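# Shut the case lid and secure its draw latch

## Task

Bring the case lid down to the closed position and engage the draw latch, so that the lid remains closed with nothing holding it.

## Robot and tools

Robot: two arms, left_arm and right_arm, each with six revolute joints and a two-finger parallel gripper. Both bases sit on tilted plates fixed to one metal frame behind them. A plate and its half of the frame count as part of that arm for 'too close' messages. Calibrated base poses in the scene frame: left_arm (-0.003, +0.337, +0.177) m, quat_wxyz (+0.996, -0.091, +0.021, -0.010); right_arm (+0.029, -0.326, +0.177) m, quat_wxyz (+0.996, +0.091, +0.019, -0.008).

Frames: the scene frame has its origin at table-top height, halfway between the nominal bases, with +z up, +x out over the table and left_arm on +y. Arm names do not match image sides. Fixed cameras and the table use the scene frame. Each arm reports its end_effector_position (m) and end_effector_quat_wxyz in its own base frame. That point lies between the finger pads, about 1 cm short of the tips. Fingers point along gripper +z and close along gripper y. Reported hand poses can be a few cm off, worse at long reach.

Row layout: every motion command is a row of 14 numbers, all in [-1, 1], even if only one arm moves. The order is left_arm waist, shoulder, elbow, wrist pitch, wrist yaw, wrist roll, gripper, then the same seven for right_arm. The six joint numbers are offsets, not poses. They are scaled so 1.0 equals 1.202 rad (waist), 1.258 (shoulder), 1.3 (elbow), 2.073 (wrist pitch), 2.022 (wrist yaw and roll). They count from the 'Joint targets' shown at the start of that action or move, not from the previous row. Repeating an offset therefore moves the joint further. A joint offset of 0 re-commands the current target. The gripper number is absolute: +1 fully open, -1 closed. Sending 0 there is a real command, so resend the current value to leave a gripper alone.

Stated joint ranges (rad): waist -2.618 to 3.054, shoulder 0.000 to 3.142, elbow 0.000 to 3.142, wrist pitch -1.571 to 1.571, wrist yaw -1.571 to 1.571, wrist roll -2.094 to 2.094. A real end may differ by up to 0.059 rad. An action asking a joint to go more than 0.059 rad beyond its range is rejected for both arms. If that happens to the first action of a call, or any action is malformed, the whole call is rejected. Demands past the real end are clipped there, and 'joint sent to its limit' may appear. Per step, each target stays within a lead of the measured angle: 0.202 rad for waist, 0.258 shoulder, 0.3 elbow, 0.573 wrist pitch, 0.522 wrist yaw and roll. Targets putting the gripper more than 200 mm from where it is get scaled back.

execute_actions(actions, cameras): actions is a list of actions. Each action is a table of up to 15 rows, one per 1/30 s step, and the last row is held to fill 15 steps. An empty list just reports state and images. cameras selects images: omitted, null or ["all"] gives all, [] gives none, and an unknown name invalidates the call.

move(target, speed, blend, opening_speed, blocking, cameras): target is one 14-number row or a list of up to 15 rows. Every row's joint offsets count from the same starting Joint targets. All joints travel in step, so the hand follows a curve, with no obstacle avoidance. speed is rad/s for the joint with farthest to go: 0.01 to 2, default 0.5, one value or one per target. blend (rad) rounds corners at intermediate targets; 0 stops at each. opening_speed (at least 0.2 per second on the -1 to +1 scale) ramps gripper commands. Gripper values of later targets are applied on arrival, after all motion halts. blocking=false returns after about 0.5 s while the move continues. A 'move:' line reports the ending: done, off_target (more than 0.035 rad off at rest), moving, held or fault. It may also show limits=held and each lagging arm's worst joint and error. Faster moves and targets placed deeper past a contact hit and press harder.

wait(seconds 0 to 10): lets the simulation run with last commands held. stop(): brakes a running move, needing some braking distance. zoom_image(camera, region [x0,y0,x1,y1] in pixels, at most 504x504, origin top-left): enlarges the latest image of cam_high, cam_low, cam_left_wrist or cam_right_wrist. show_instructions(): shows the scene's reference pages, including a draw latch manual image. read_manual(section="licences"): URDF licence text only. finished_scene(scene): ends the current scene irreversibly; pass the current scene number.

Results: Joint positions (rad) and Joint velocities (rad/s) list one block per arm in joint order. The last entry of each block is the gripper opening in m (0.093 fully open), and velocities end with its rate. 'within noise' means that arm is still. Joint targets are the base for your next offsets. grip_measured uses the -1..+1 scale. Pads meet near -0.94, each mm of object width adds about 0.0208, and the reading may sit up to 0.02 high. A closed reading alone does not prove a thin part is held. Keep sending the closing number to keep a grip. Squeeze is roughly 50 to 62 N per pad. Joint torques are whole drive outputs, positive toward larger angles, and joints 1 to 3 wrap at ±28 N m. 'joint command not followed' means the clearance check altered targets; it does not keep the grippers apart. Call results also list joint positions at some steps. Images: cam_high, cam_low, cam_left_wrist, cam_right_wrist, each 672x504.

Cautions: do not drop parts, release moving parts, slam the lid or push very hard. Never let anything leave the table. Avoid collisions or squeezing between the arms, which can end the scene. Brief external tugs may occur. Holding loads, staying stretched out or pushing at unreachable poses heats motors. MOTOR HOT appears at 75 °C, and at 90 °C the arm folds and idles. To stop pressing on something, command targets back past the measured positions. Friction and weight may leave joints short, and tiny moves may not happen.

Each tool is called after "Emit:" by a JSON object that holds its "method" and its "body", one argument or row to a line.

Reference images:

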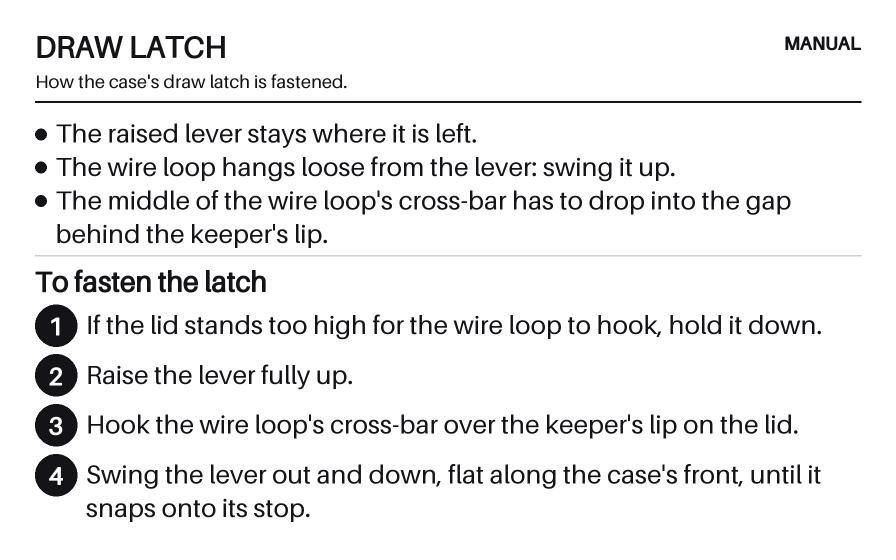

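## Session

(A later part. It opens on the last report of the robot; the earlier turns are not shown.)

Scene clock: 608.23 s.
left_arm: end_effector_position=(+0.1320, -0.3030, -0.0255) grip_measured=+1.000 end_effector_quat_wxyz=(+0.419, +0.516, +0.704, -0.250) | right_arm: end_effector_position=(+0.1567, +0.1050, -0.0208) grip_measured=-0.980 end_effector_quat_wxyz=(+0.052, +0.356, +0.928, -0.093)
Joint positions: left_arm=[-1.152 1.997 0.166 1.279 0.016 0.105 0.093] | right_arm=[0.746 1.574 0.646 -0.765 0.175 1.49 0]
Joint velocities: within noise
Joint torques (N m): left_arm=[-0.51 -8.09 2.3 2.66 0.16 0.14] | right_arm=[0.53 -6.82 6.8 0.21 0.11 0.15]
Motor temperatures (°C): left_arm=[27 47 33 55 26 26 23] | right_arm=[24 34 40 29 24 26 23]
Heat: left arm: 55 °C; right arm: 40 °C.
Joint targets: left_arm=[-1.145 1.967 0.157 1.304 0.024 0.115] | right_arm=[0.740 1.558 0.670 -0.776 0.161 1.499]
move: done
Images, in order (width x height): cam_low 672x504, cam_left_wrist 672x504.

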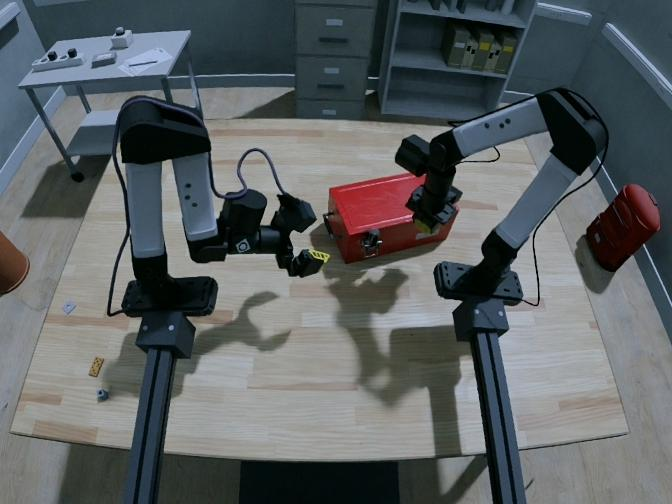

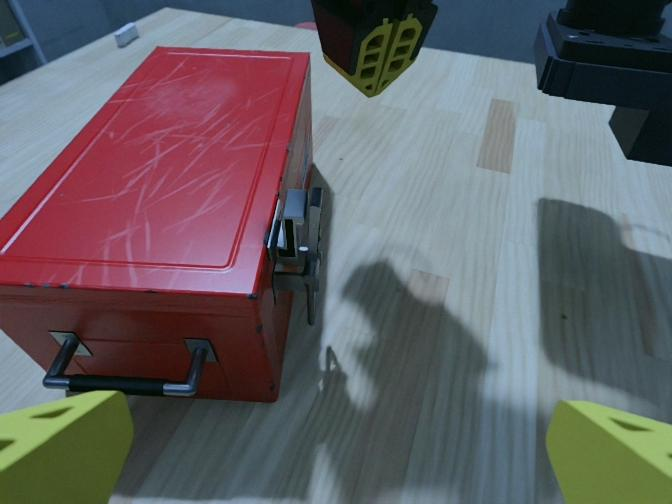

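Emit:
{"method": "move", "body": {
  "target": [
    [0,0,0,0,0,0,1,0,0.5005,-0.0878,0.3582,0,0.2379,-1],
    [0,0,0,0,0,0,1,-0.1123,0.6006,0.2055,0.246,0.0055,0.2379,-1]
  ],
  "speed": [0.6,0.15]
}}

Scene clock: 617.87 s.
left_arm: end_effector_position=(+0.1321, -0.3030, -0.0254) grip_measured=+1.000 end_effector_quat_wxyz=(+0.419, +0.516, +0.704, -0.250) | right_arm: end_effector_position=(+0.2579, +0.1716, -0.1364) grip_measured=-0.980 end_effector_quat_wxyz=(+0.068, +0.611, +0.789, -0.013)
Joint positions: left_arm=[-1.152 1.997 0.166 1.279 0.016 0.105 0.093] | right_arm=[0.662 2.225 0.938 -0.275 0.138 1.979 0]
Joint velocities: within noise
Joint torques (N m): left_arm=[-0.54 -8.1 2.35 2.66 0.17 0.12] | right_arm=[-2.58 -1.22 3.64 0.71 0.62 0.09]
Motor temperatures (°C): left_arm=[27 47 32 55 26 26 23] | right_arm=[24 34 41 28 24 26 23]
Heat: left arm: 55 °C; right arm: 41 °C.
Joint targets: left_arm=[-1.145 1.967 0.157 1.304 0.024 0.115] | right_arm=[0.605 2.314 0.937 -0.267 0.172 1.980]
move: off_target (right_arm); right_arm: the shoulder is farthest, 0.088 rad from its target

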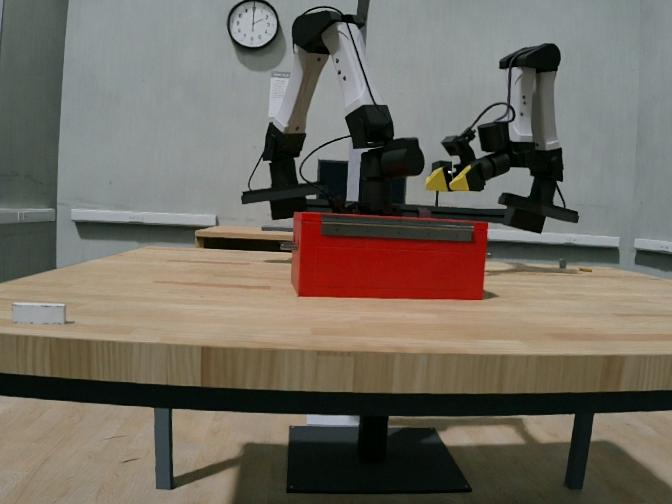

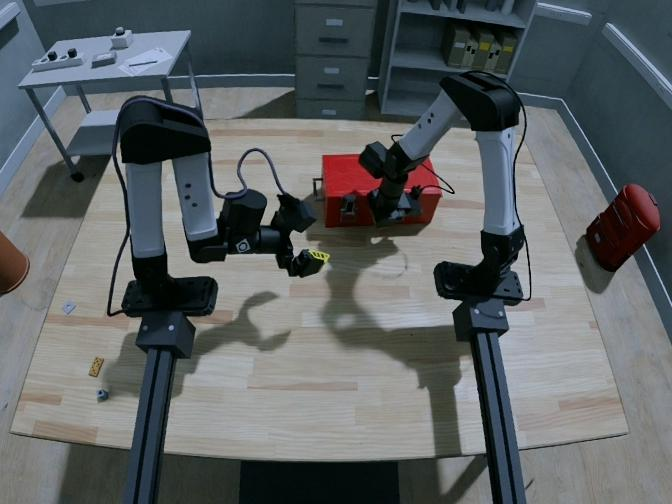

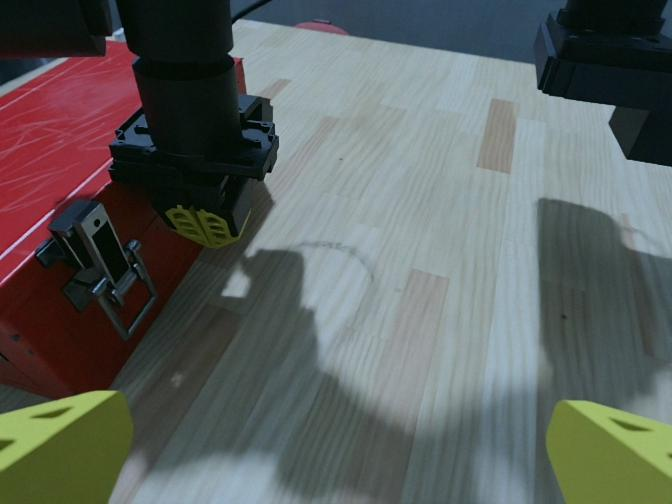

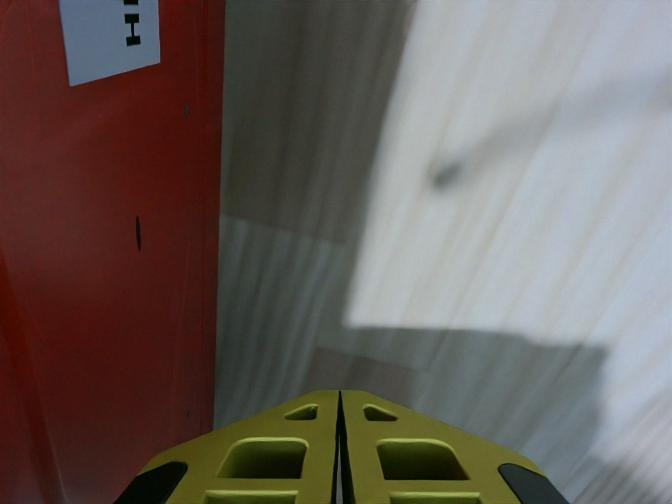

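Emit:
{"method": "move", "body": {
  "target": [
    [0,0,0,0,0,0,1,0.112,-0.1005,-0.2932,0.1126,-0.0055,0,-1],
    [0.559,-0.0397,0.3293,-0.3734,0.3137,0.2687,1,0.1123,-0.601,-0.2054,-0.2455,-0.0054,-0.2379,-1]
  ],
  "blend": 0.1,
  "speed": 0.7
}}

Emit:
{"method": "zoom_image", "body": {
  "camera": "cam_left_wrist",
  "region": [220, 160, 420, 340]
}}

Scene clock: 636.10 s.
left_arm: end_effector_position=(+0.2714, -0.2542, -0.0294) grip_measured=+1.000 end_effector_quat_wxyz=(+0.356, +0.567, +0.693, -0.268) | right_arm: end_effector_position=(+0.1574, +0.1072, -0.0199) grip_measured=-0.979 end_effector_quat_wxyz=(+0.045, +0.372, +0.923, -0.084)
Joint positions: left_arm=[-0.476 1.953 0.561 0.536 0.647 0.647 0.093] | right_arm=[0.734 1.569 0.649 -0.764 0.154 1.509 0]
Joint velocities: within noise
Joint torques (N m): left_arm=[-1.54 -10.51 7.04 1.74 0.46 0.14] | right_arm=[1.46 -6.34 6.56 0.26 0.34 0.04]
Motor temperatures (°C): left_arm=[27 47 32 55 26 26 23] | right_arm=[24 33 41 28 24 26 23]
Heat: left arm: 55 °C; right arm: 41 °C.
Joint targets: left_arm=[-0.473 1.917 0.585 0.530 0.659 0.658] | right_arm=[0.740 1.558 0.670 -0.775 0.161 1.500]
move: off_target (left_arm); left_arm: the shoulder is farthest, 0.036 rad from its target

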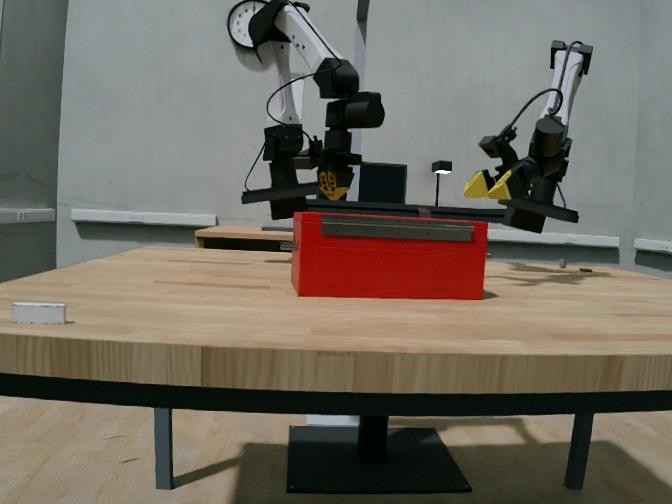

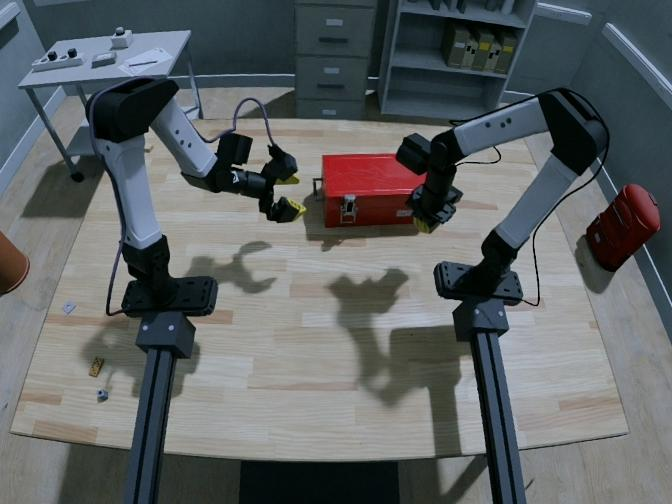

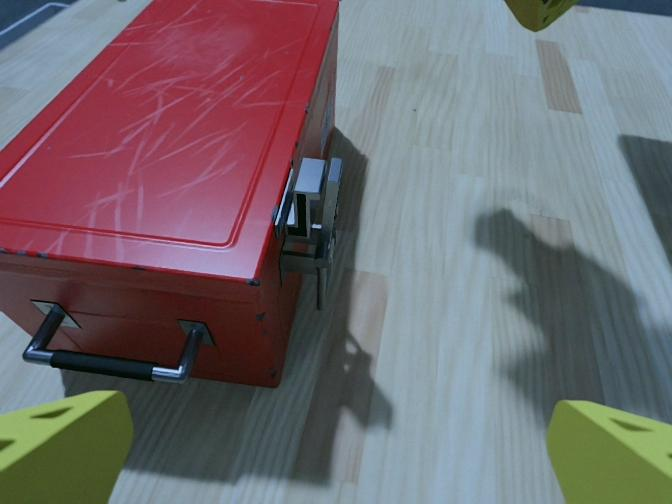

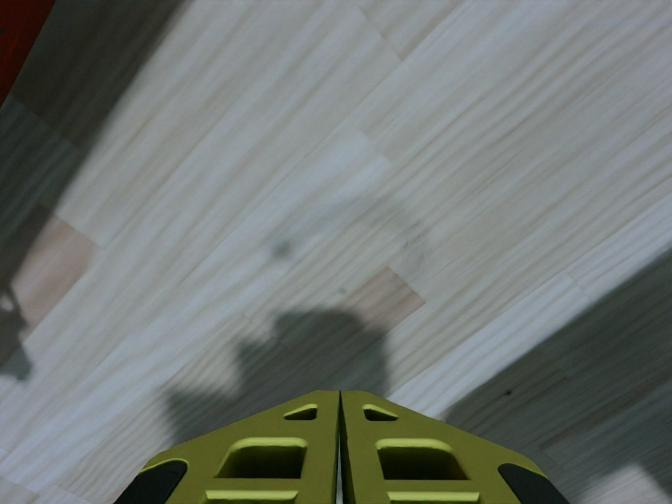

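Scaled by 2.520 from the camera's 672x504 image, which has a finer 960x720 frame.

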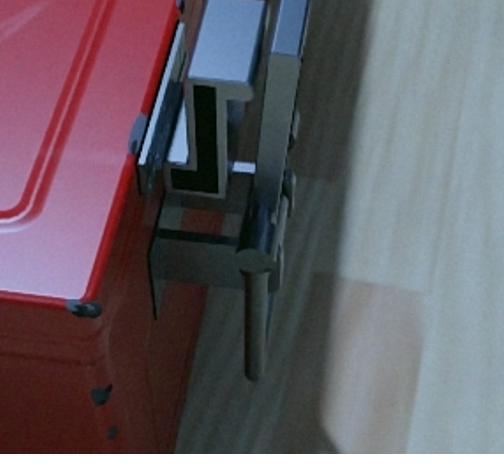

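Emit:
{"method": "move", "body": {
  "target": [0.128,-0.1655,-0.0945,-0.0891,0.0499,0.0756,1,0.466,0.1924,0.0615,0.2779,0.217,-0.89,-0.55],
  "speed": 0.9,
  "cameras": ["cam_left_wrist","cam_right_wrist"]
}}

Scene clock: 696.83 s.
left_arm: end_effector_position=(+0.2620, -0.2095, +0.0010) grip_measured=+1.000 end_effector_quat_wxyz=(+0.372, +0.570, +0.683, -0.266) | right_arm: end_effector_position=(+0.1741, +0.2747, -0.0181) grip_measured=-0.552 end_effector_quat_wxyz=(-0.264, +0.644, -0.694, +0.182)
Joint positions: left_arm=[-0.326 1.742 0.473 0.352 0.748 0.801 0.093] | right_arm=[1.297 1.787 0.724 -0.207 0.587 -0.29 0.019]
Joint velocities: within noise
Joint torques (N m): left_arm=[-0.98 -8.94 4.04 1.57 0.52 0.14] | right_arm=[1.07 -6.13 7.64 1.65 0.64 0.02]
Motor temperatures (°C): left_arm=[27 55 34 47 27 26 23] | right_arm=[24 33 44 27 24 26 23]
Heat: left arm: 55 °C; right arm: 44 °C.
Joint targets: left_arm=[-0.319 1.709 0.462 0.346 0.760 0.811] | right_arm=[1.300 1.800 0.750 -0.199 0.600 -0.300]
move: done
Images, in order (width x height): cam_left_wrist 672x504, cam_right_wrist 672x504.

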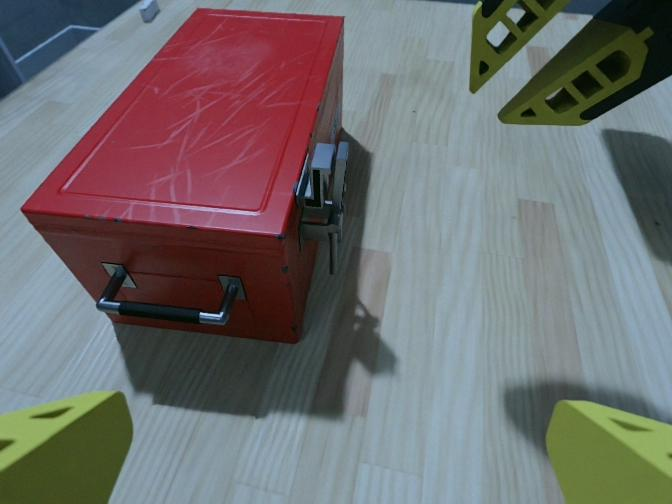

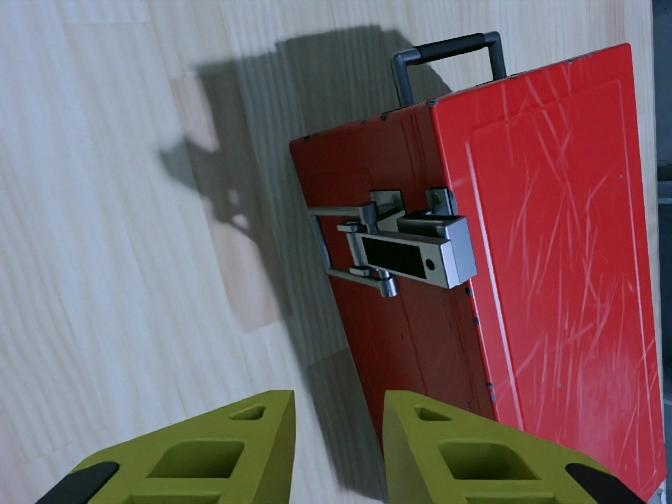

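Emit:
{"method": "move", "body": {
  "target": [0,0,0,0,0,0,1,0.018,0.623,0.0154,0.4153,0.2186,-0.1929,-0.55],
  "speed": 0.7,
  "cameras": ["cam_left_wrist","cam_right_wrist"]
}}

Emit:
{"method": "zoom_image", "body": {
  "camera": "cam_left_wrist",
  "region": [260, 110, 440, 290]
}}

Scene clock: 703.00 s.
left_arm: end_effector_position=(+0.2618, -0.2095, +0.0009) grip_measured=+1.000 end_effector_quat_wxyz=(+0.372, +0.570, +0.683, -0.266) | right_arm: end_effector_position=(+0.2164, +0.2577, -0.1442) grip_measured=-0.552 end_effector_quat_wxyz=(-0.317, +0.663, -0.545, +0.404)
Joint positions: left_arm=[-0.326 1.742 0.473 0.351 0.748 0.801 0.093] | right_arm=[1.316 2.573 0.754 0.654 1.03 -0.681 0.019]
Joint velocities: within noise
Joint torques (N m): left_arm=[-1.03 -8.88 4.07 1.57 0.51 0.13] | right_arm=[1.46 -9.35 3.29 1.72 0.73 0.08]
Motor temperatures (°C): left_arm=[27 54 34 46 27 26 23] | right_arm=[24 33 44 28 24 26 23]
Heat: left arm: 54 °C; right arm: 44 °C.
Joint targets: left_arm=[-0.319 1.709 0.462 0.346 0.760 0.811] | right_arm=[1.322 2.584 0.770 0.662 1.042 -0.690]
move: done
Images, in order (width x height): cam_left_wrist 672x504, cam_right_wrist 672x504.

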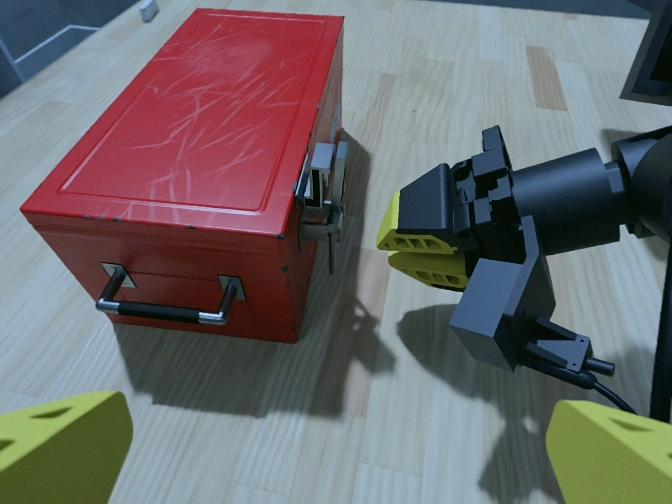

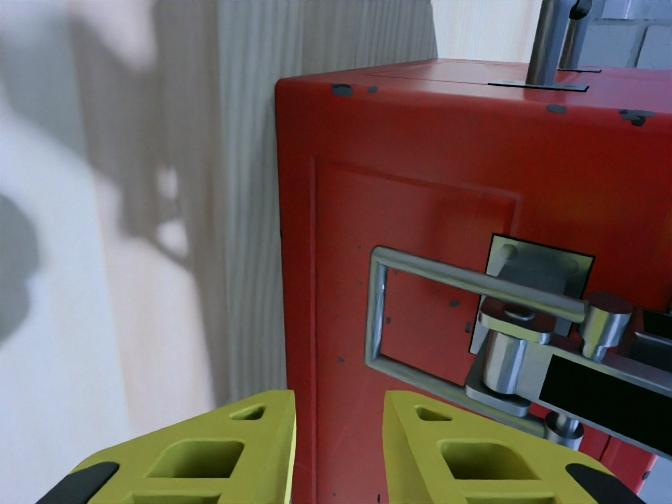

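Scaled by 2.800 from the camera's 672x504 image, which has a finer 960x720 frame.

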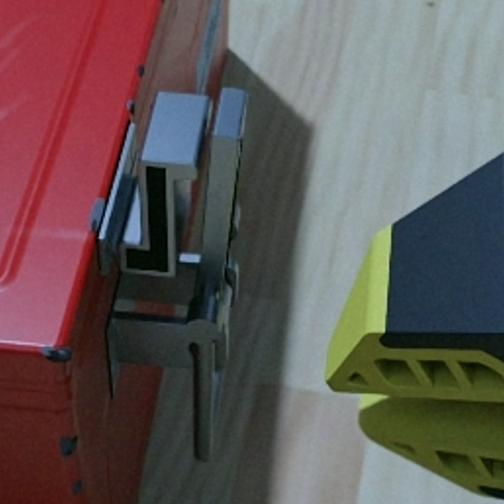

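Emit:
{"method": "move", "body": {
  "target": [0,0,0,0,0,0,1,-0.1123,0.0493,0.03,0.0974,-0.0406,-0.1029,-0.55],
  "speed": 0.4,
  "cameras": ["cam_left_wrist","cam_right_wrist"]
}}

Emit:
{"method": "zoom_image", "body": {
  "camera": "cam_left_wrist",
  "region": [260, 110, 440, 290]
}}

Scene clock: 728.40 s.
left_arm: end_effector_position=(+0.2617, -0.2095, +0.0009) grip_measured=+1.000 end_effector_quat_wxyz=(+0.372, +0.570, +0.683, -0.266) | right_arm: end_effector_position=(+0.2495, +0.2584, -0.1510) grip_measured=-0.552 end_effector_quat_wxyz=(-0.313, +0.666, -0.538, +0.411)
Joint positions: left_arm=[-0.326 1.742 0.473 0.351 0.748 0.801 0.093] | right_arm=[1.205 2.631 0.788 0.831 0.988 -0.884 0.019]
Joint velocities: within noise
Joint torques (N m): left_arm=[-0.98 -8.88 3.97 1.57 0.52 0.14] | right_arm=[-0.21 -9.42 3.62 2.26 0.3 0.01]
Motor temperatures (°C): left_arm=[27 51 33 44 27 26 23] | right_arm=[24 36 42 28 24 26 23]
Heat: left arm: 51 °C; right arm: 42 °C.
Joint targets: left_arm=[-0.319 1.709 0.462 0.345 0.759 0.811] | right_arm=[1.187 2.646 0.809 0.864 0.960 -0.898]
move: done
Images, in order (width x height): cam_left_wrist 672x504, cam_right_wrist 672x504.

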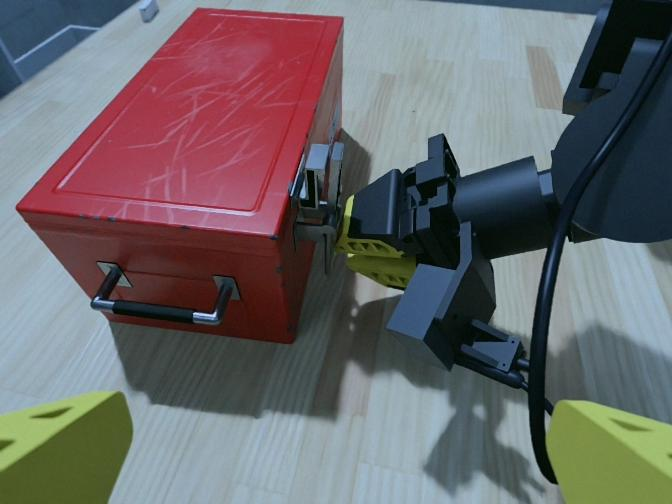

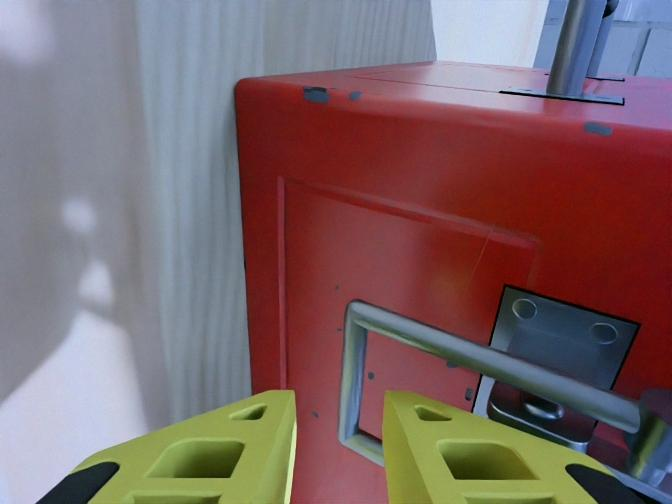

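Scaled by 2.800 from the camera's 672x504 image, which has a finer 960x720 frame.

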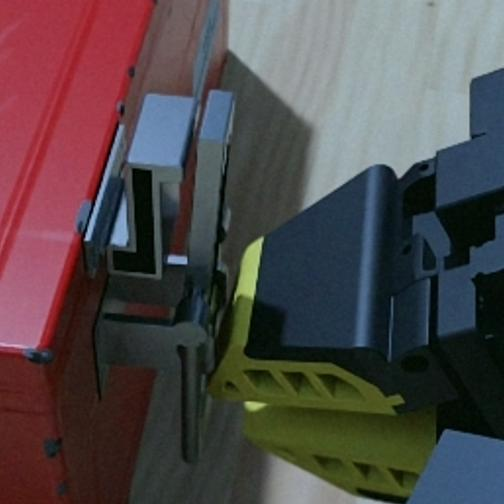

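Emit:
{"method": "zoom_image", "body": {
  "camera": "cam_right_wrist",
  "region": [320, 280, 672, 504]
}}

Emit:
{"method": "zoom_image", "body": {
  "camera": "cam_left_wrist",
  "region": [300, 130, 400, 290]
}}

Scaled by 1.432 from the camera's 672x504 image, which has a finer 960x720 frame.

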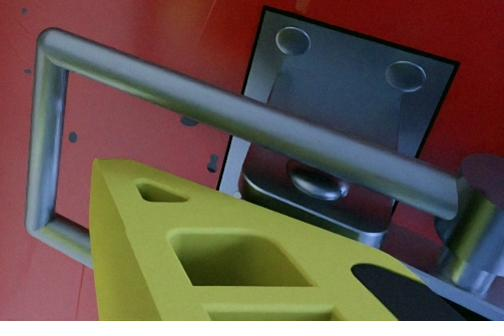

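Scaled by 3.150 from the camera's 672x504 image, which has a finer 960x720 frame.

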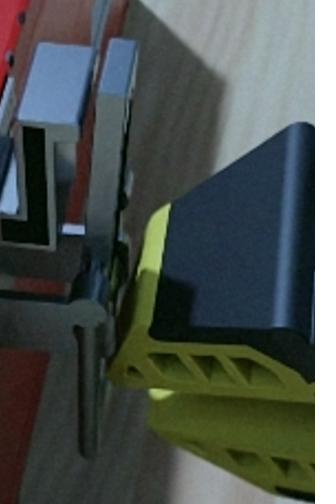

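Emit:
{"method": "move", "body": {
  "target": [
    [0,0,0,0,0,0,1,0.1123,-0.0493,-0.03,-0.0974,0.0406,0.1029,-0.55],
    [0,0,0,0,0,0,1,0.094,-0.6725,-0.0454,-0.5133,-0.178,0.2957,-0.55],
    [0,0,0,0,0,0,1,-0.4985,-0.3823,0.4914,-0.8617,-0.389,0.444,-0.55]
  ],
  "blend": 0.05,
  "speed": 0.9
}}

Emit:
{"method": "zoom_image", "body": {
  "camera": "cam_left_wrist",
  "region": [260, 110, 440, 290]
}}

Scene clock: 822.20 s.
left_arm: end_effector_position=(+0.2617, -0.2095, +0.0009) grip_measured=+1.000 end_effector_quat_wxyz=(+0.372, +0.570, +0.683, -0.266) | right_arm: end_effector_position=(+0.3276, +0.1784, -0.0214) grip_measured=-0.552 end_effector_quat_wxyz=(-0.004, -0.293, +0.951, -0.099)
Joint positions: left_arm=[-0.326 1.742 0.473 0.351 0.748 0.801 0.093] | right_arm=[0.583 2.147 1.423 -0.911 0.188 -0.01 0.019]
Joint velocities: within noise
Joint torques (N m): left_arm=[-1.01 -8.9 4.03 1.58 0.52 0.14] | right_arm=[2.44 -9.96 7.42 0.34 0.07 0.17]
Motor temperatures (°C): left_arm=[27 50 32 41 27 26 23] | right_arm=[24 37 40 33 24 26 23]
Heat: left arm: 50 °C; right arm: 40 °C.
Joint targets: left_arm=[-0.319 1.709 0.462 0.345 0.759 0.811] | right_arm=[0.588 2.165 1.448 -0.923 0.173 0.000]
move: done

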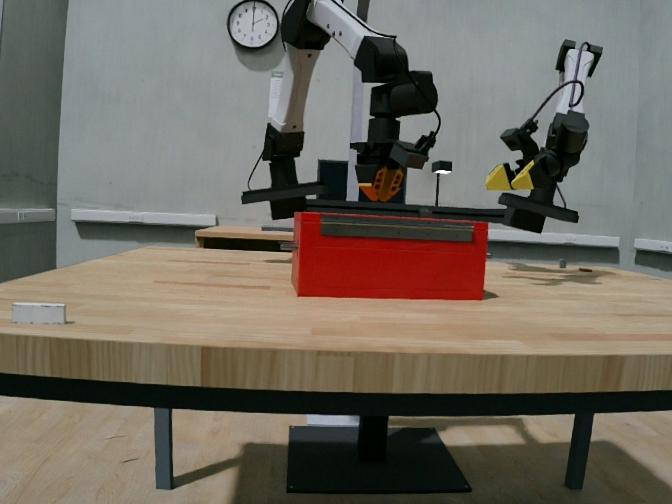

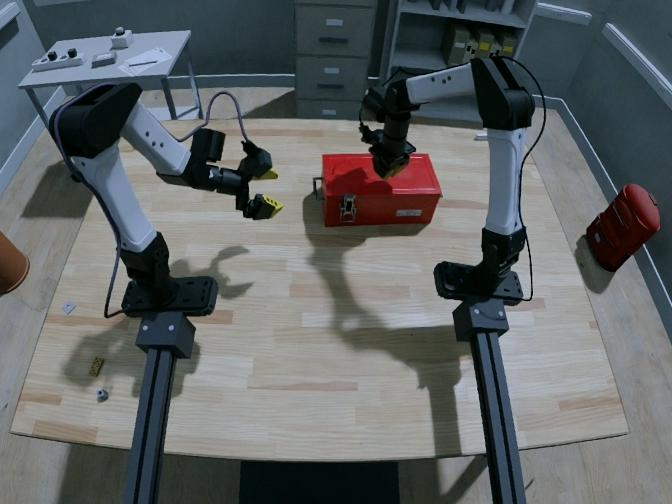

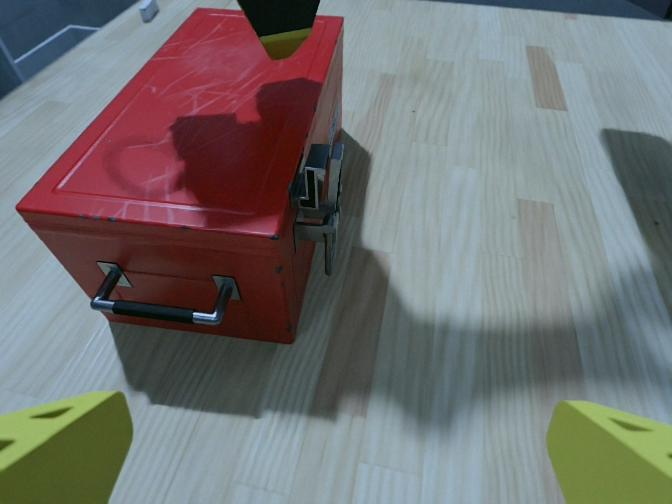

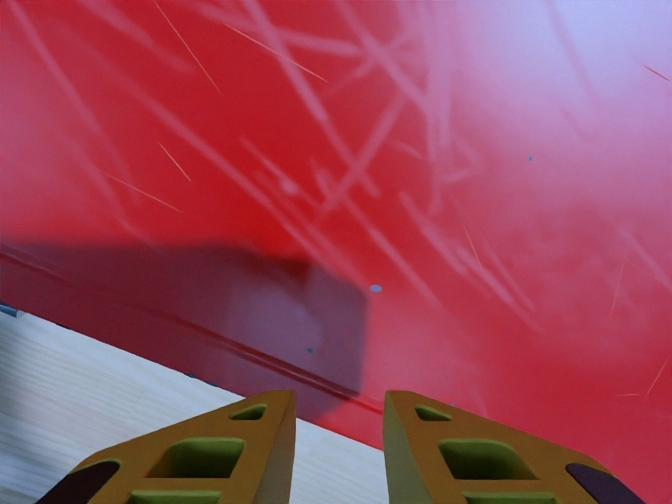

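Scaled by 2.800 from the camera's 672x504 image, which has a finer 960x720 frame.

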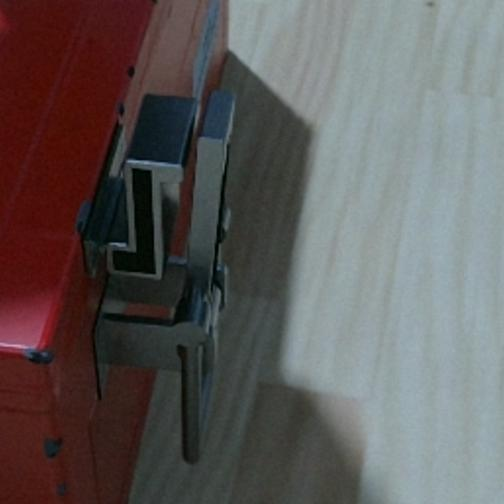

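Emit:
{"method": "move", "body": {
  "target": [
    [0,0,0,0,0,0,1,0.5923,-0.2901,-0.5369,0.3488,0.2112,0.148,0.5],
    [0,0,0,0,0,0,1,0.6173,0.4356,-0.5362,0.9484,0.498,0.3437,0.5]
  ],
  "blend": 0.03,
  "speed": 0.9,
  "cameras": ["cam_left_wrist","cam_right_wrist","cam_low"]
}}

Emit:
{"method": "zoom_image", "body": {
  "camera": "cam_left_wrist",
  "region": [260, 110, 440, 290]
}}

Scene clock: 871.17 s.
left_arm: end_effector_position=(+0.2617, -0.2095, +0.0009) grip_measured=+1.000 end_effector_quat_wxyz=(+0.372, +0.570, +0.683, -0.266) | right_arm: end_effector_position=(+0.2264, +0.2638, -0.1342) grip_measured=+0.498 end_effector_quat_wxyz=(+0.586, -0.077, +0.805, -0.051)
Joint positions: left_arm=[-0.326 1.742 0.473 0.351 0.748 0.801 0.093] | right_arm=[1.323 2.701 0.756 1.036 1.168 0.686 0.069]
Joint velocities: within noise
Joint torques (N m): left_arm=[-1.03 -8.92 4.01 1.58 0.52 0.13] | right_arm=[1.47 -9.4 1.07 1.92 0.75 0.16]
Motor temperatures (°C): left_arm=[27 50 32 39 27 26 23] | right_arm=[24 40 44 29 24 26 23]
Heat: left arm: 50 °C; right arm: 44 °C.
Joint targets: left_arm=[-0.319 1.709 0.462 0.345 0.759 0.811] | right_arm=[1.330 2.713 0.751 1.043 1.181 0.695]
move: done
Images, in order (width x height): cam_low 672x504, cam_left_wrist 672x504, cam_right_wrist 672x504.

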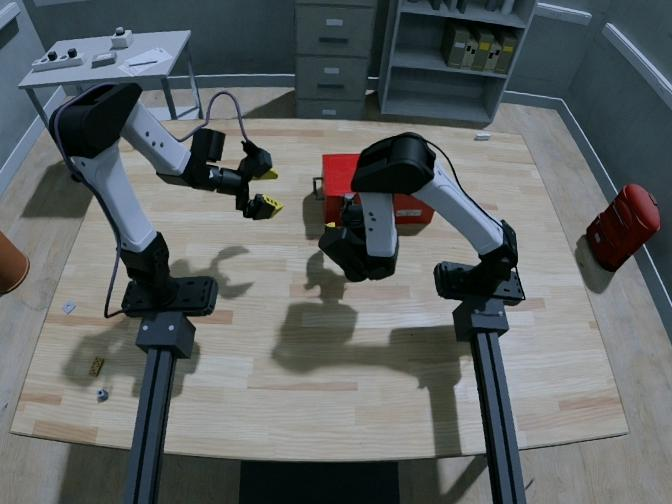

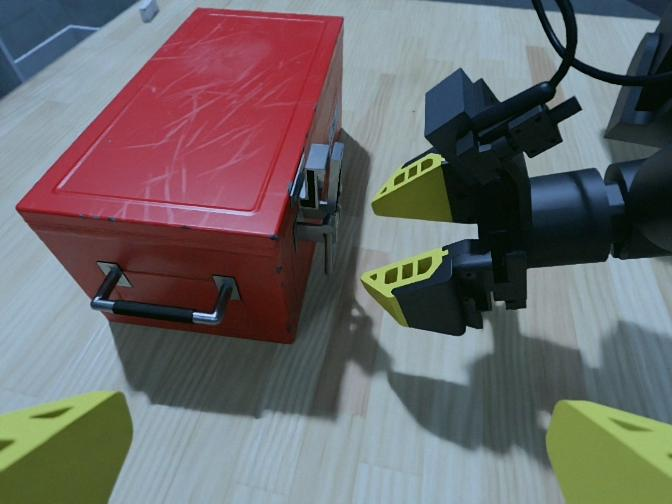

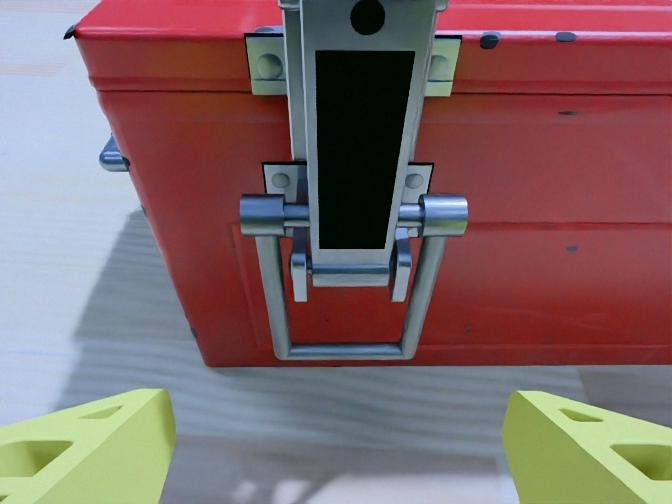

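Scaled by 2.800 from the camera's 672x504 image, which has a finer 960x720 frame.

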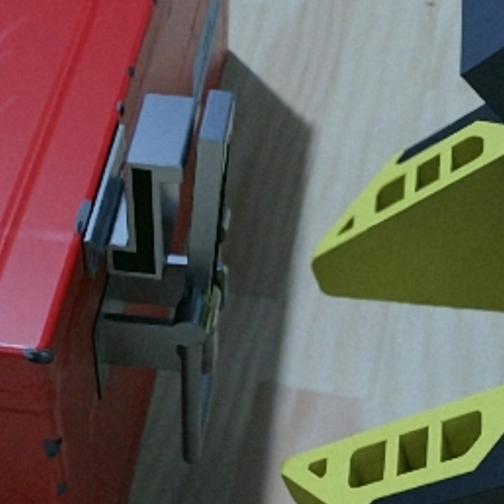

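Emit:
{"method": "move", "body": {
  "target": [0,0,0,0,0,0,1,-0.0876,0.0753,0.0405,0.0878,-0.0422,-0.0867,0.5],
  "speed": 0.4,
  "cameras": ["cam_left_wrist","cam_right_wrist"]
}}

Emit:
{"method": "zoom_image", "body": {
  "camera": "cam_left_wrist",
  "region": [260, 110, 440, 290]
}}

Scene clock: 895.30 s.
left_arm: end_effector_position=(+0.2617, -0.2095, +0.0009) grip_measured=+1.000 end_effector_quat_wxyz=(+0.372, +0.570, +0.683, -0.266) | right_arm: end_effector_position=(+0.2516, +0.2569, -0.1485) grip_measured=+0.498 end_effector_quat_wxyz=(+0.583, -0.079, +0.806, -0.059)
Joint positions: left_arm=[-0.326 1.742 0.473 0.351 0.748 0.801 0.093] | right_arm=[1.229 2.791 0.792 1.218 1.11 0.529 0.069]
Joint velocities: within noise
Joint torques (N m): left_arm=[-0.99 -8.87 4.03 1.58 0.52 0.14] | right_arm=[0.8 -9.2 2.15 2.07 0.41 -0.04]
Motor temperatures (°C): left_arm=[27 50 32 39 27 26 23] | right_arm=[24 38 41 31 24 26 23]
Heat: left arm: 50 °C; right arm: 41 °C.
Joint targets: left_arm=[-0.319 1.709 0.462 0.345 0.759 0.811] | right_arm=[1.225 2.808 0.803 1.225 1.095 0.520]
move: done
Images, in order (width x height): cam_left_wrist 672x504, cam_right_wrist 672x504.

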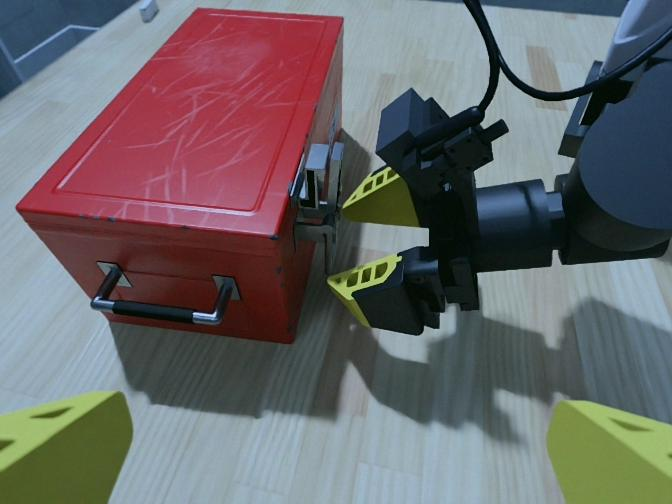

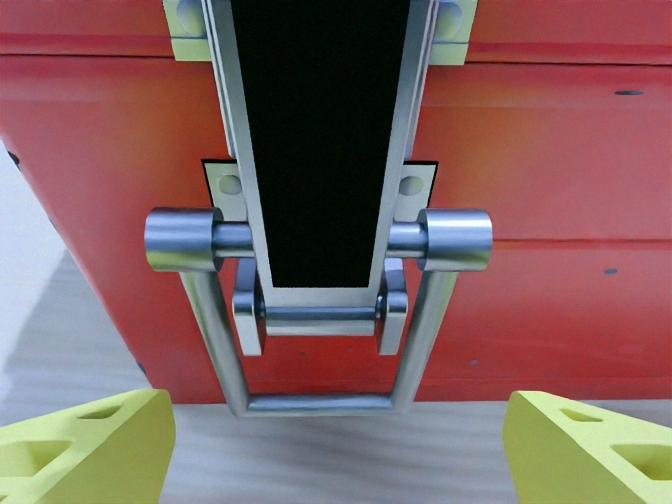

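Scaled by 2.800 from the camera's 672x504 image, which has a finer 960x720 frame.

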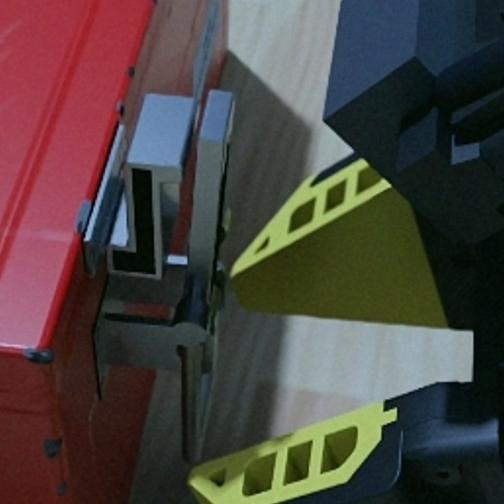

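Emit:
{"method": "move", "body": {
  "target": [0,0,0,0,0,0,1,-0.0491,0.0445,0.04,0.0458,-0.0252,-0.049,0.5],
  "speed": 0.3,
  "cameras": ["cam_left_wrist","cam_right_wrist"]
}}

Emit:
{"method": "zoom_image", "body": {
  "camera": "cam_left_wrist",
  "region": [260, 110, 440, 290]
}}

Scene clock: 904.03 s.
left_arm: end_effector_position=(+0.2617, -0.2095, +0.0009) grip_measured=+1.000 end_effector_quat_wxyz=(+0.372, +0.570, +0.683, -0.266) | right_arm: end_effector_position=(+0.2697, +0.2608, -0.1568) grip_measured=+0.498 end_effector_quat_wxyz=(+0.584, -0.082, +0.806, -0.054)
Joint positions: left_arm=[-0.326 1.742 0.473 0.351 0.748 0.801 0.093] | right_arm=[1.171 2.846 0.844 1.313 1.059 0.43 0.069]
Joint velocities: within noise
Joint torques (N m): left_arm=[-1.01 -8.91 4.04 1.58 0.52 0.13] | right_arm=[0.84 -9.43 2.17 2.24 0.38 0.02]
Motor temperatures (°C): left_arm=[27 50 32 38 27 26 23] | right_arm=[24 38 40 31 24 26 23]
Heat: left arm: 50 °C; right arm: 40 °C.
Joint targets: left_arm=[-0.319 1.709 0.462 0.345 0.759 0.811] | right_arm=[1.165 2.863 0.855 1.320 1.044 0.420]
move: done
Images, in order (width x height): cam_left_wrist 672x504, cam_right_wrist 672x504.

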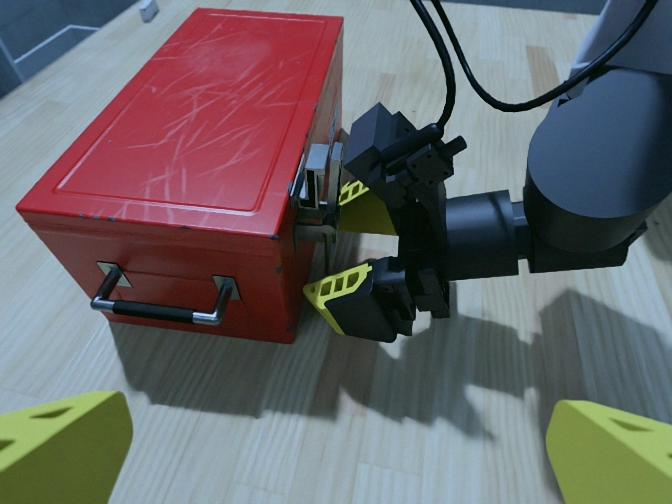

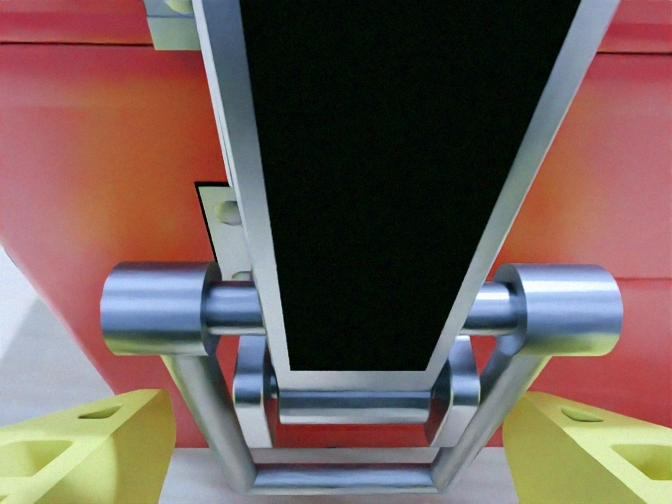

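Scaled by 2.800 from the camera's 672x504 image, which has a finer 960x720 frame.

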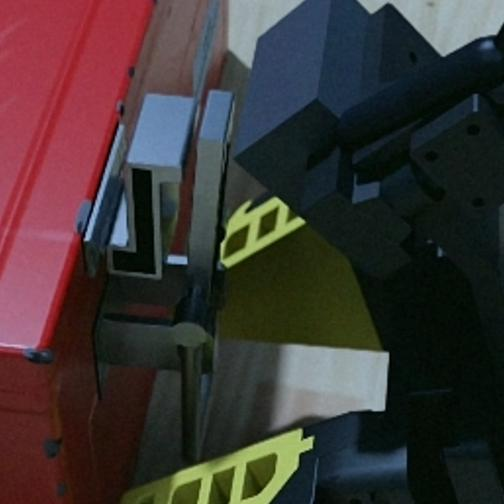

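Emit:
{"method": "move", "body": {
  "target": [0,0,0,0,0,0,1,0,0,0,0,0,0,-0.12],
  "opening_speed": 0.6,
  "cameras": ["cam_left_wrist","cam_right_wrist"]
}}

Scene clock: 910.83 s.
left_arm: end_effector_position=(+0.2617, -0.2095, +0.0009) grip_measured=+1.000 end_effector_quat_wxyz=(+0.372, +0.570, +0.683, -0.266) | right_arm: end_effector_position=(+0.2703, +0.2604, -0.1566) grip_measured=-0.115 end_effector_quat_wxyz=(+0.584, -0.081, +0.806, -0.054)
Joint positions: left_arm=[-0.326 1.742 0.473 0.351 0.748 0.801 0.093] | right_arm=[1.169 2.846 0.844 1.315 1.059 0.429 0.04]
Joint velocities: within noise
Joint torques (N m): left_arm=[-0.99 -8.9 4.01 1.57 0.53 0.13] | right_arm=[1.01 -9.42 2.17 2.21 0.35 0]
Motor temperatures (°C): left_arm=[27 50 32 38 27 26 23] | right_arm=[24 38 40 32 24 26 23]
Heat: left arm: 50 °C; right arm: 40 °C.
Joint targets: left_arm=[-0.319 1.709 0.462 0.345 0.759 0.811] | right_arm=[1.165 2.863 0.855 1.320 1.044 0.420]
move: done
Images, in order (width x height): cam_left_wrist 672x504, cam_right_wrist 672x504.

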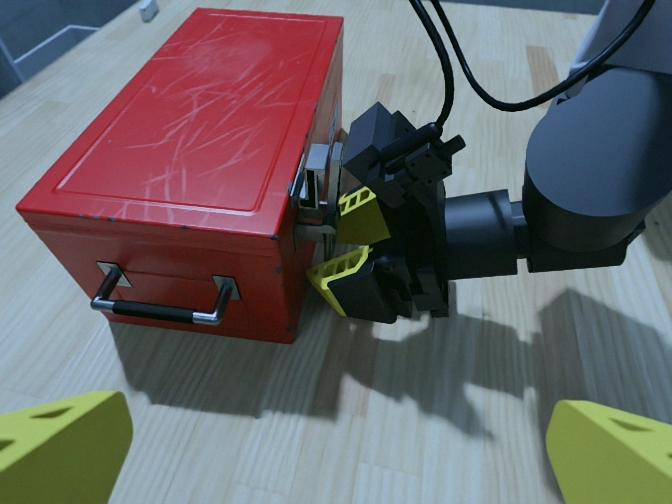

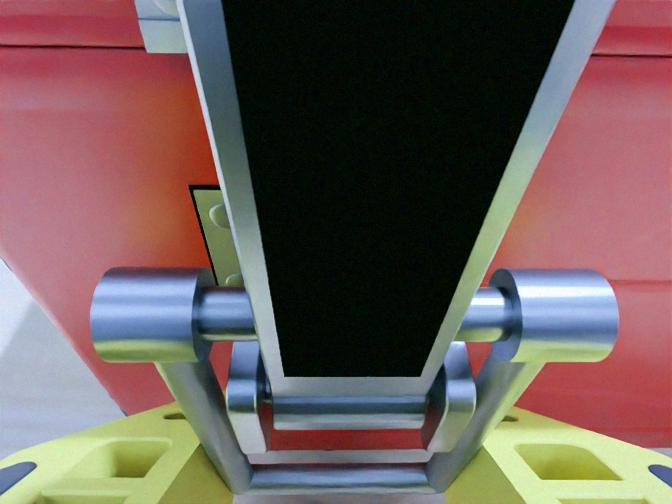

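Emit:
{"method": "move", "body": {
  "target": [0,0,0,0,0,0,1,0,0,0,0,0,0,-0.2],
  "opening_speed": 0.6,
  "cameras": ["cam_right_wrist"]
}}

Scene clock: 913.17 s.
left_arm: end_effector_position=(+0.2617, -0.2095, +0.0009) grip_measured=+1.000 end_effector_quat_wxyz=(+0.372, +0.570, +0.683, -0.266) | right_arm: end_effector_position=(+0.2703, +0.2604, -0.1566) grip_measured=-0.188 end_effector_quat_wxyz=(+0.584, -0.081, +0.806, -0.054)
Joint positions: left_arm=[-0.326 1.742 0.473 0.351 0.748 0.801 0.093] | right_arm=[1.169 2.846 0.844 1.315 1.059 0.429 0.036]
Joint velocities: within noise
Joint torques (N m): left_arm=[-0.99 -8.94 4.01 1.57 0.52 0.13] | right_arm=[1.01 -9.42 2.17 2.21 0.35 0]
Motor temperatures (°C): left_arm=[27 50 32 38 27 26 23] | right_arm=[24 38 40 32 24 26 23]
Heat: left arm: 50 °C; right arm: 40 °C.
Joint targets: left_arm=[-0.319 1.709 0.462 0.345 0.759 0.811] | right_arm=[1.165 2.863 0.855 1.320 1.044 0.420]
move: done
Images, in order (width x height): cam_right_wrist 672x504.

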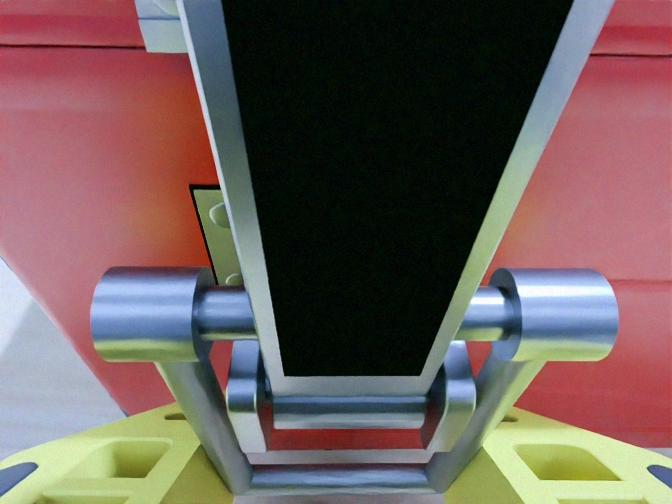

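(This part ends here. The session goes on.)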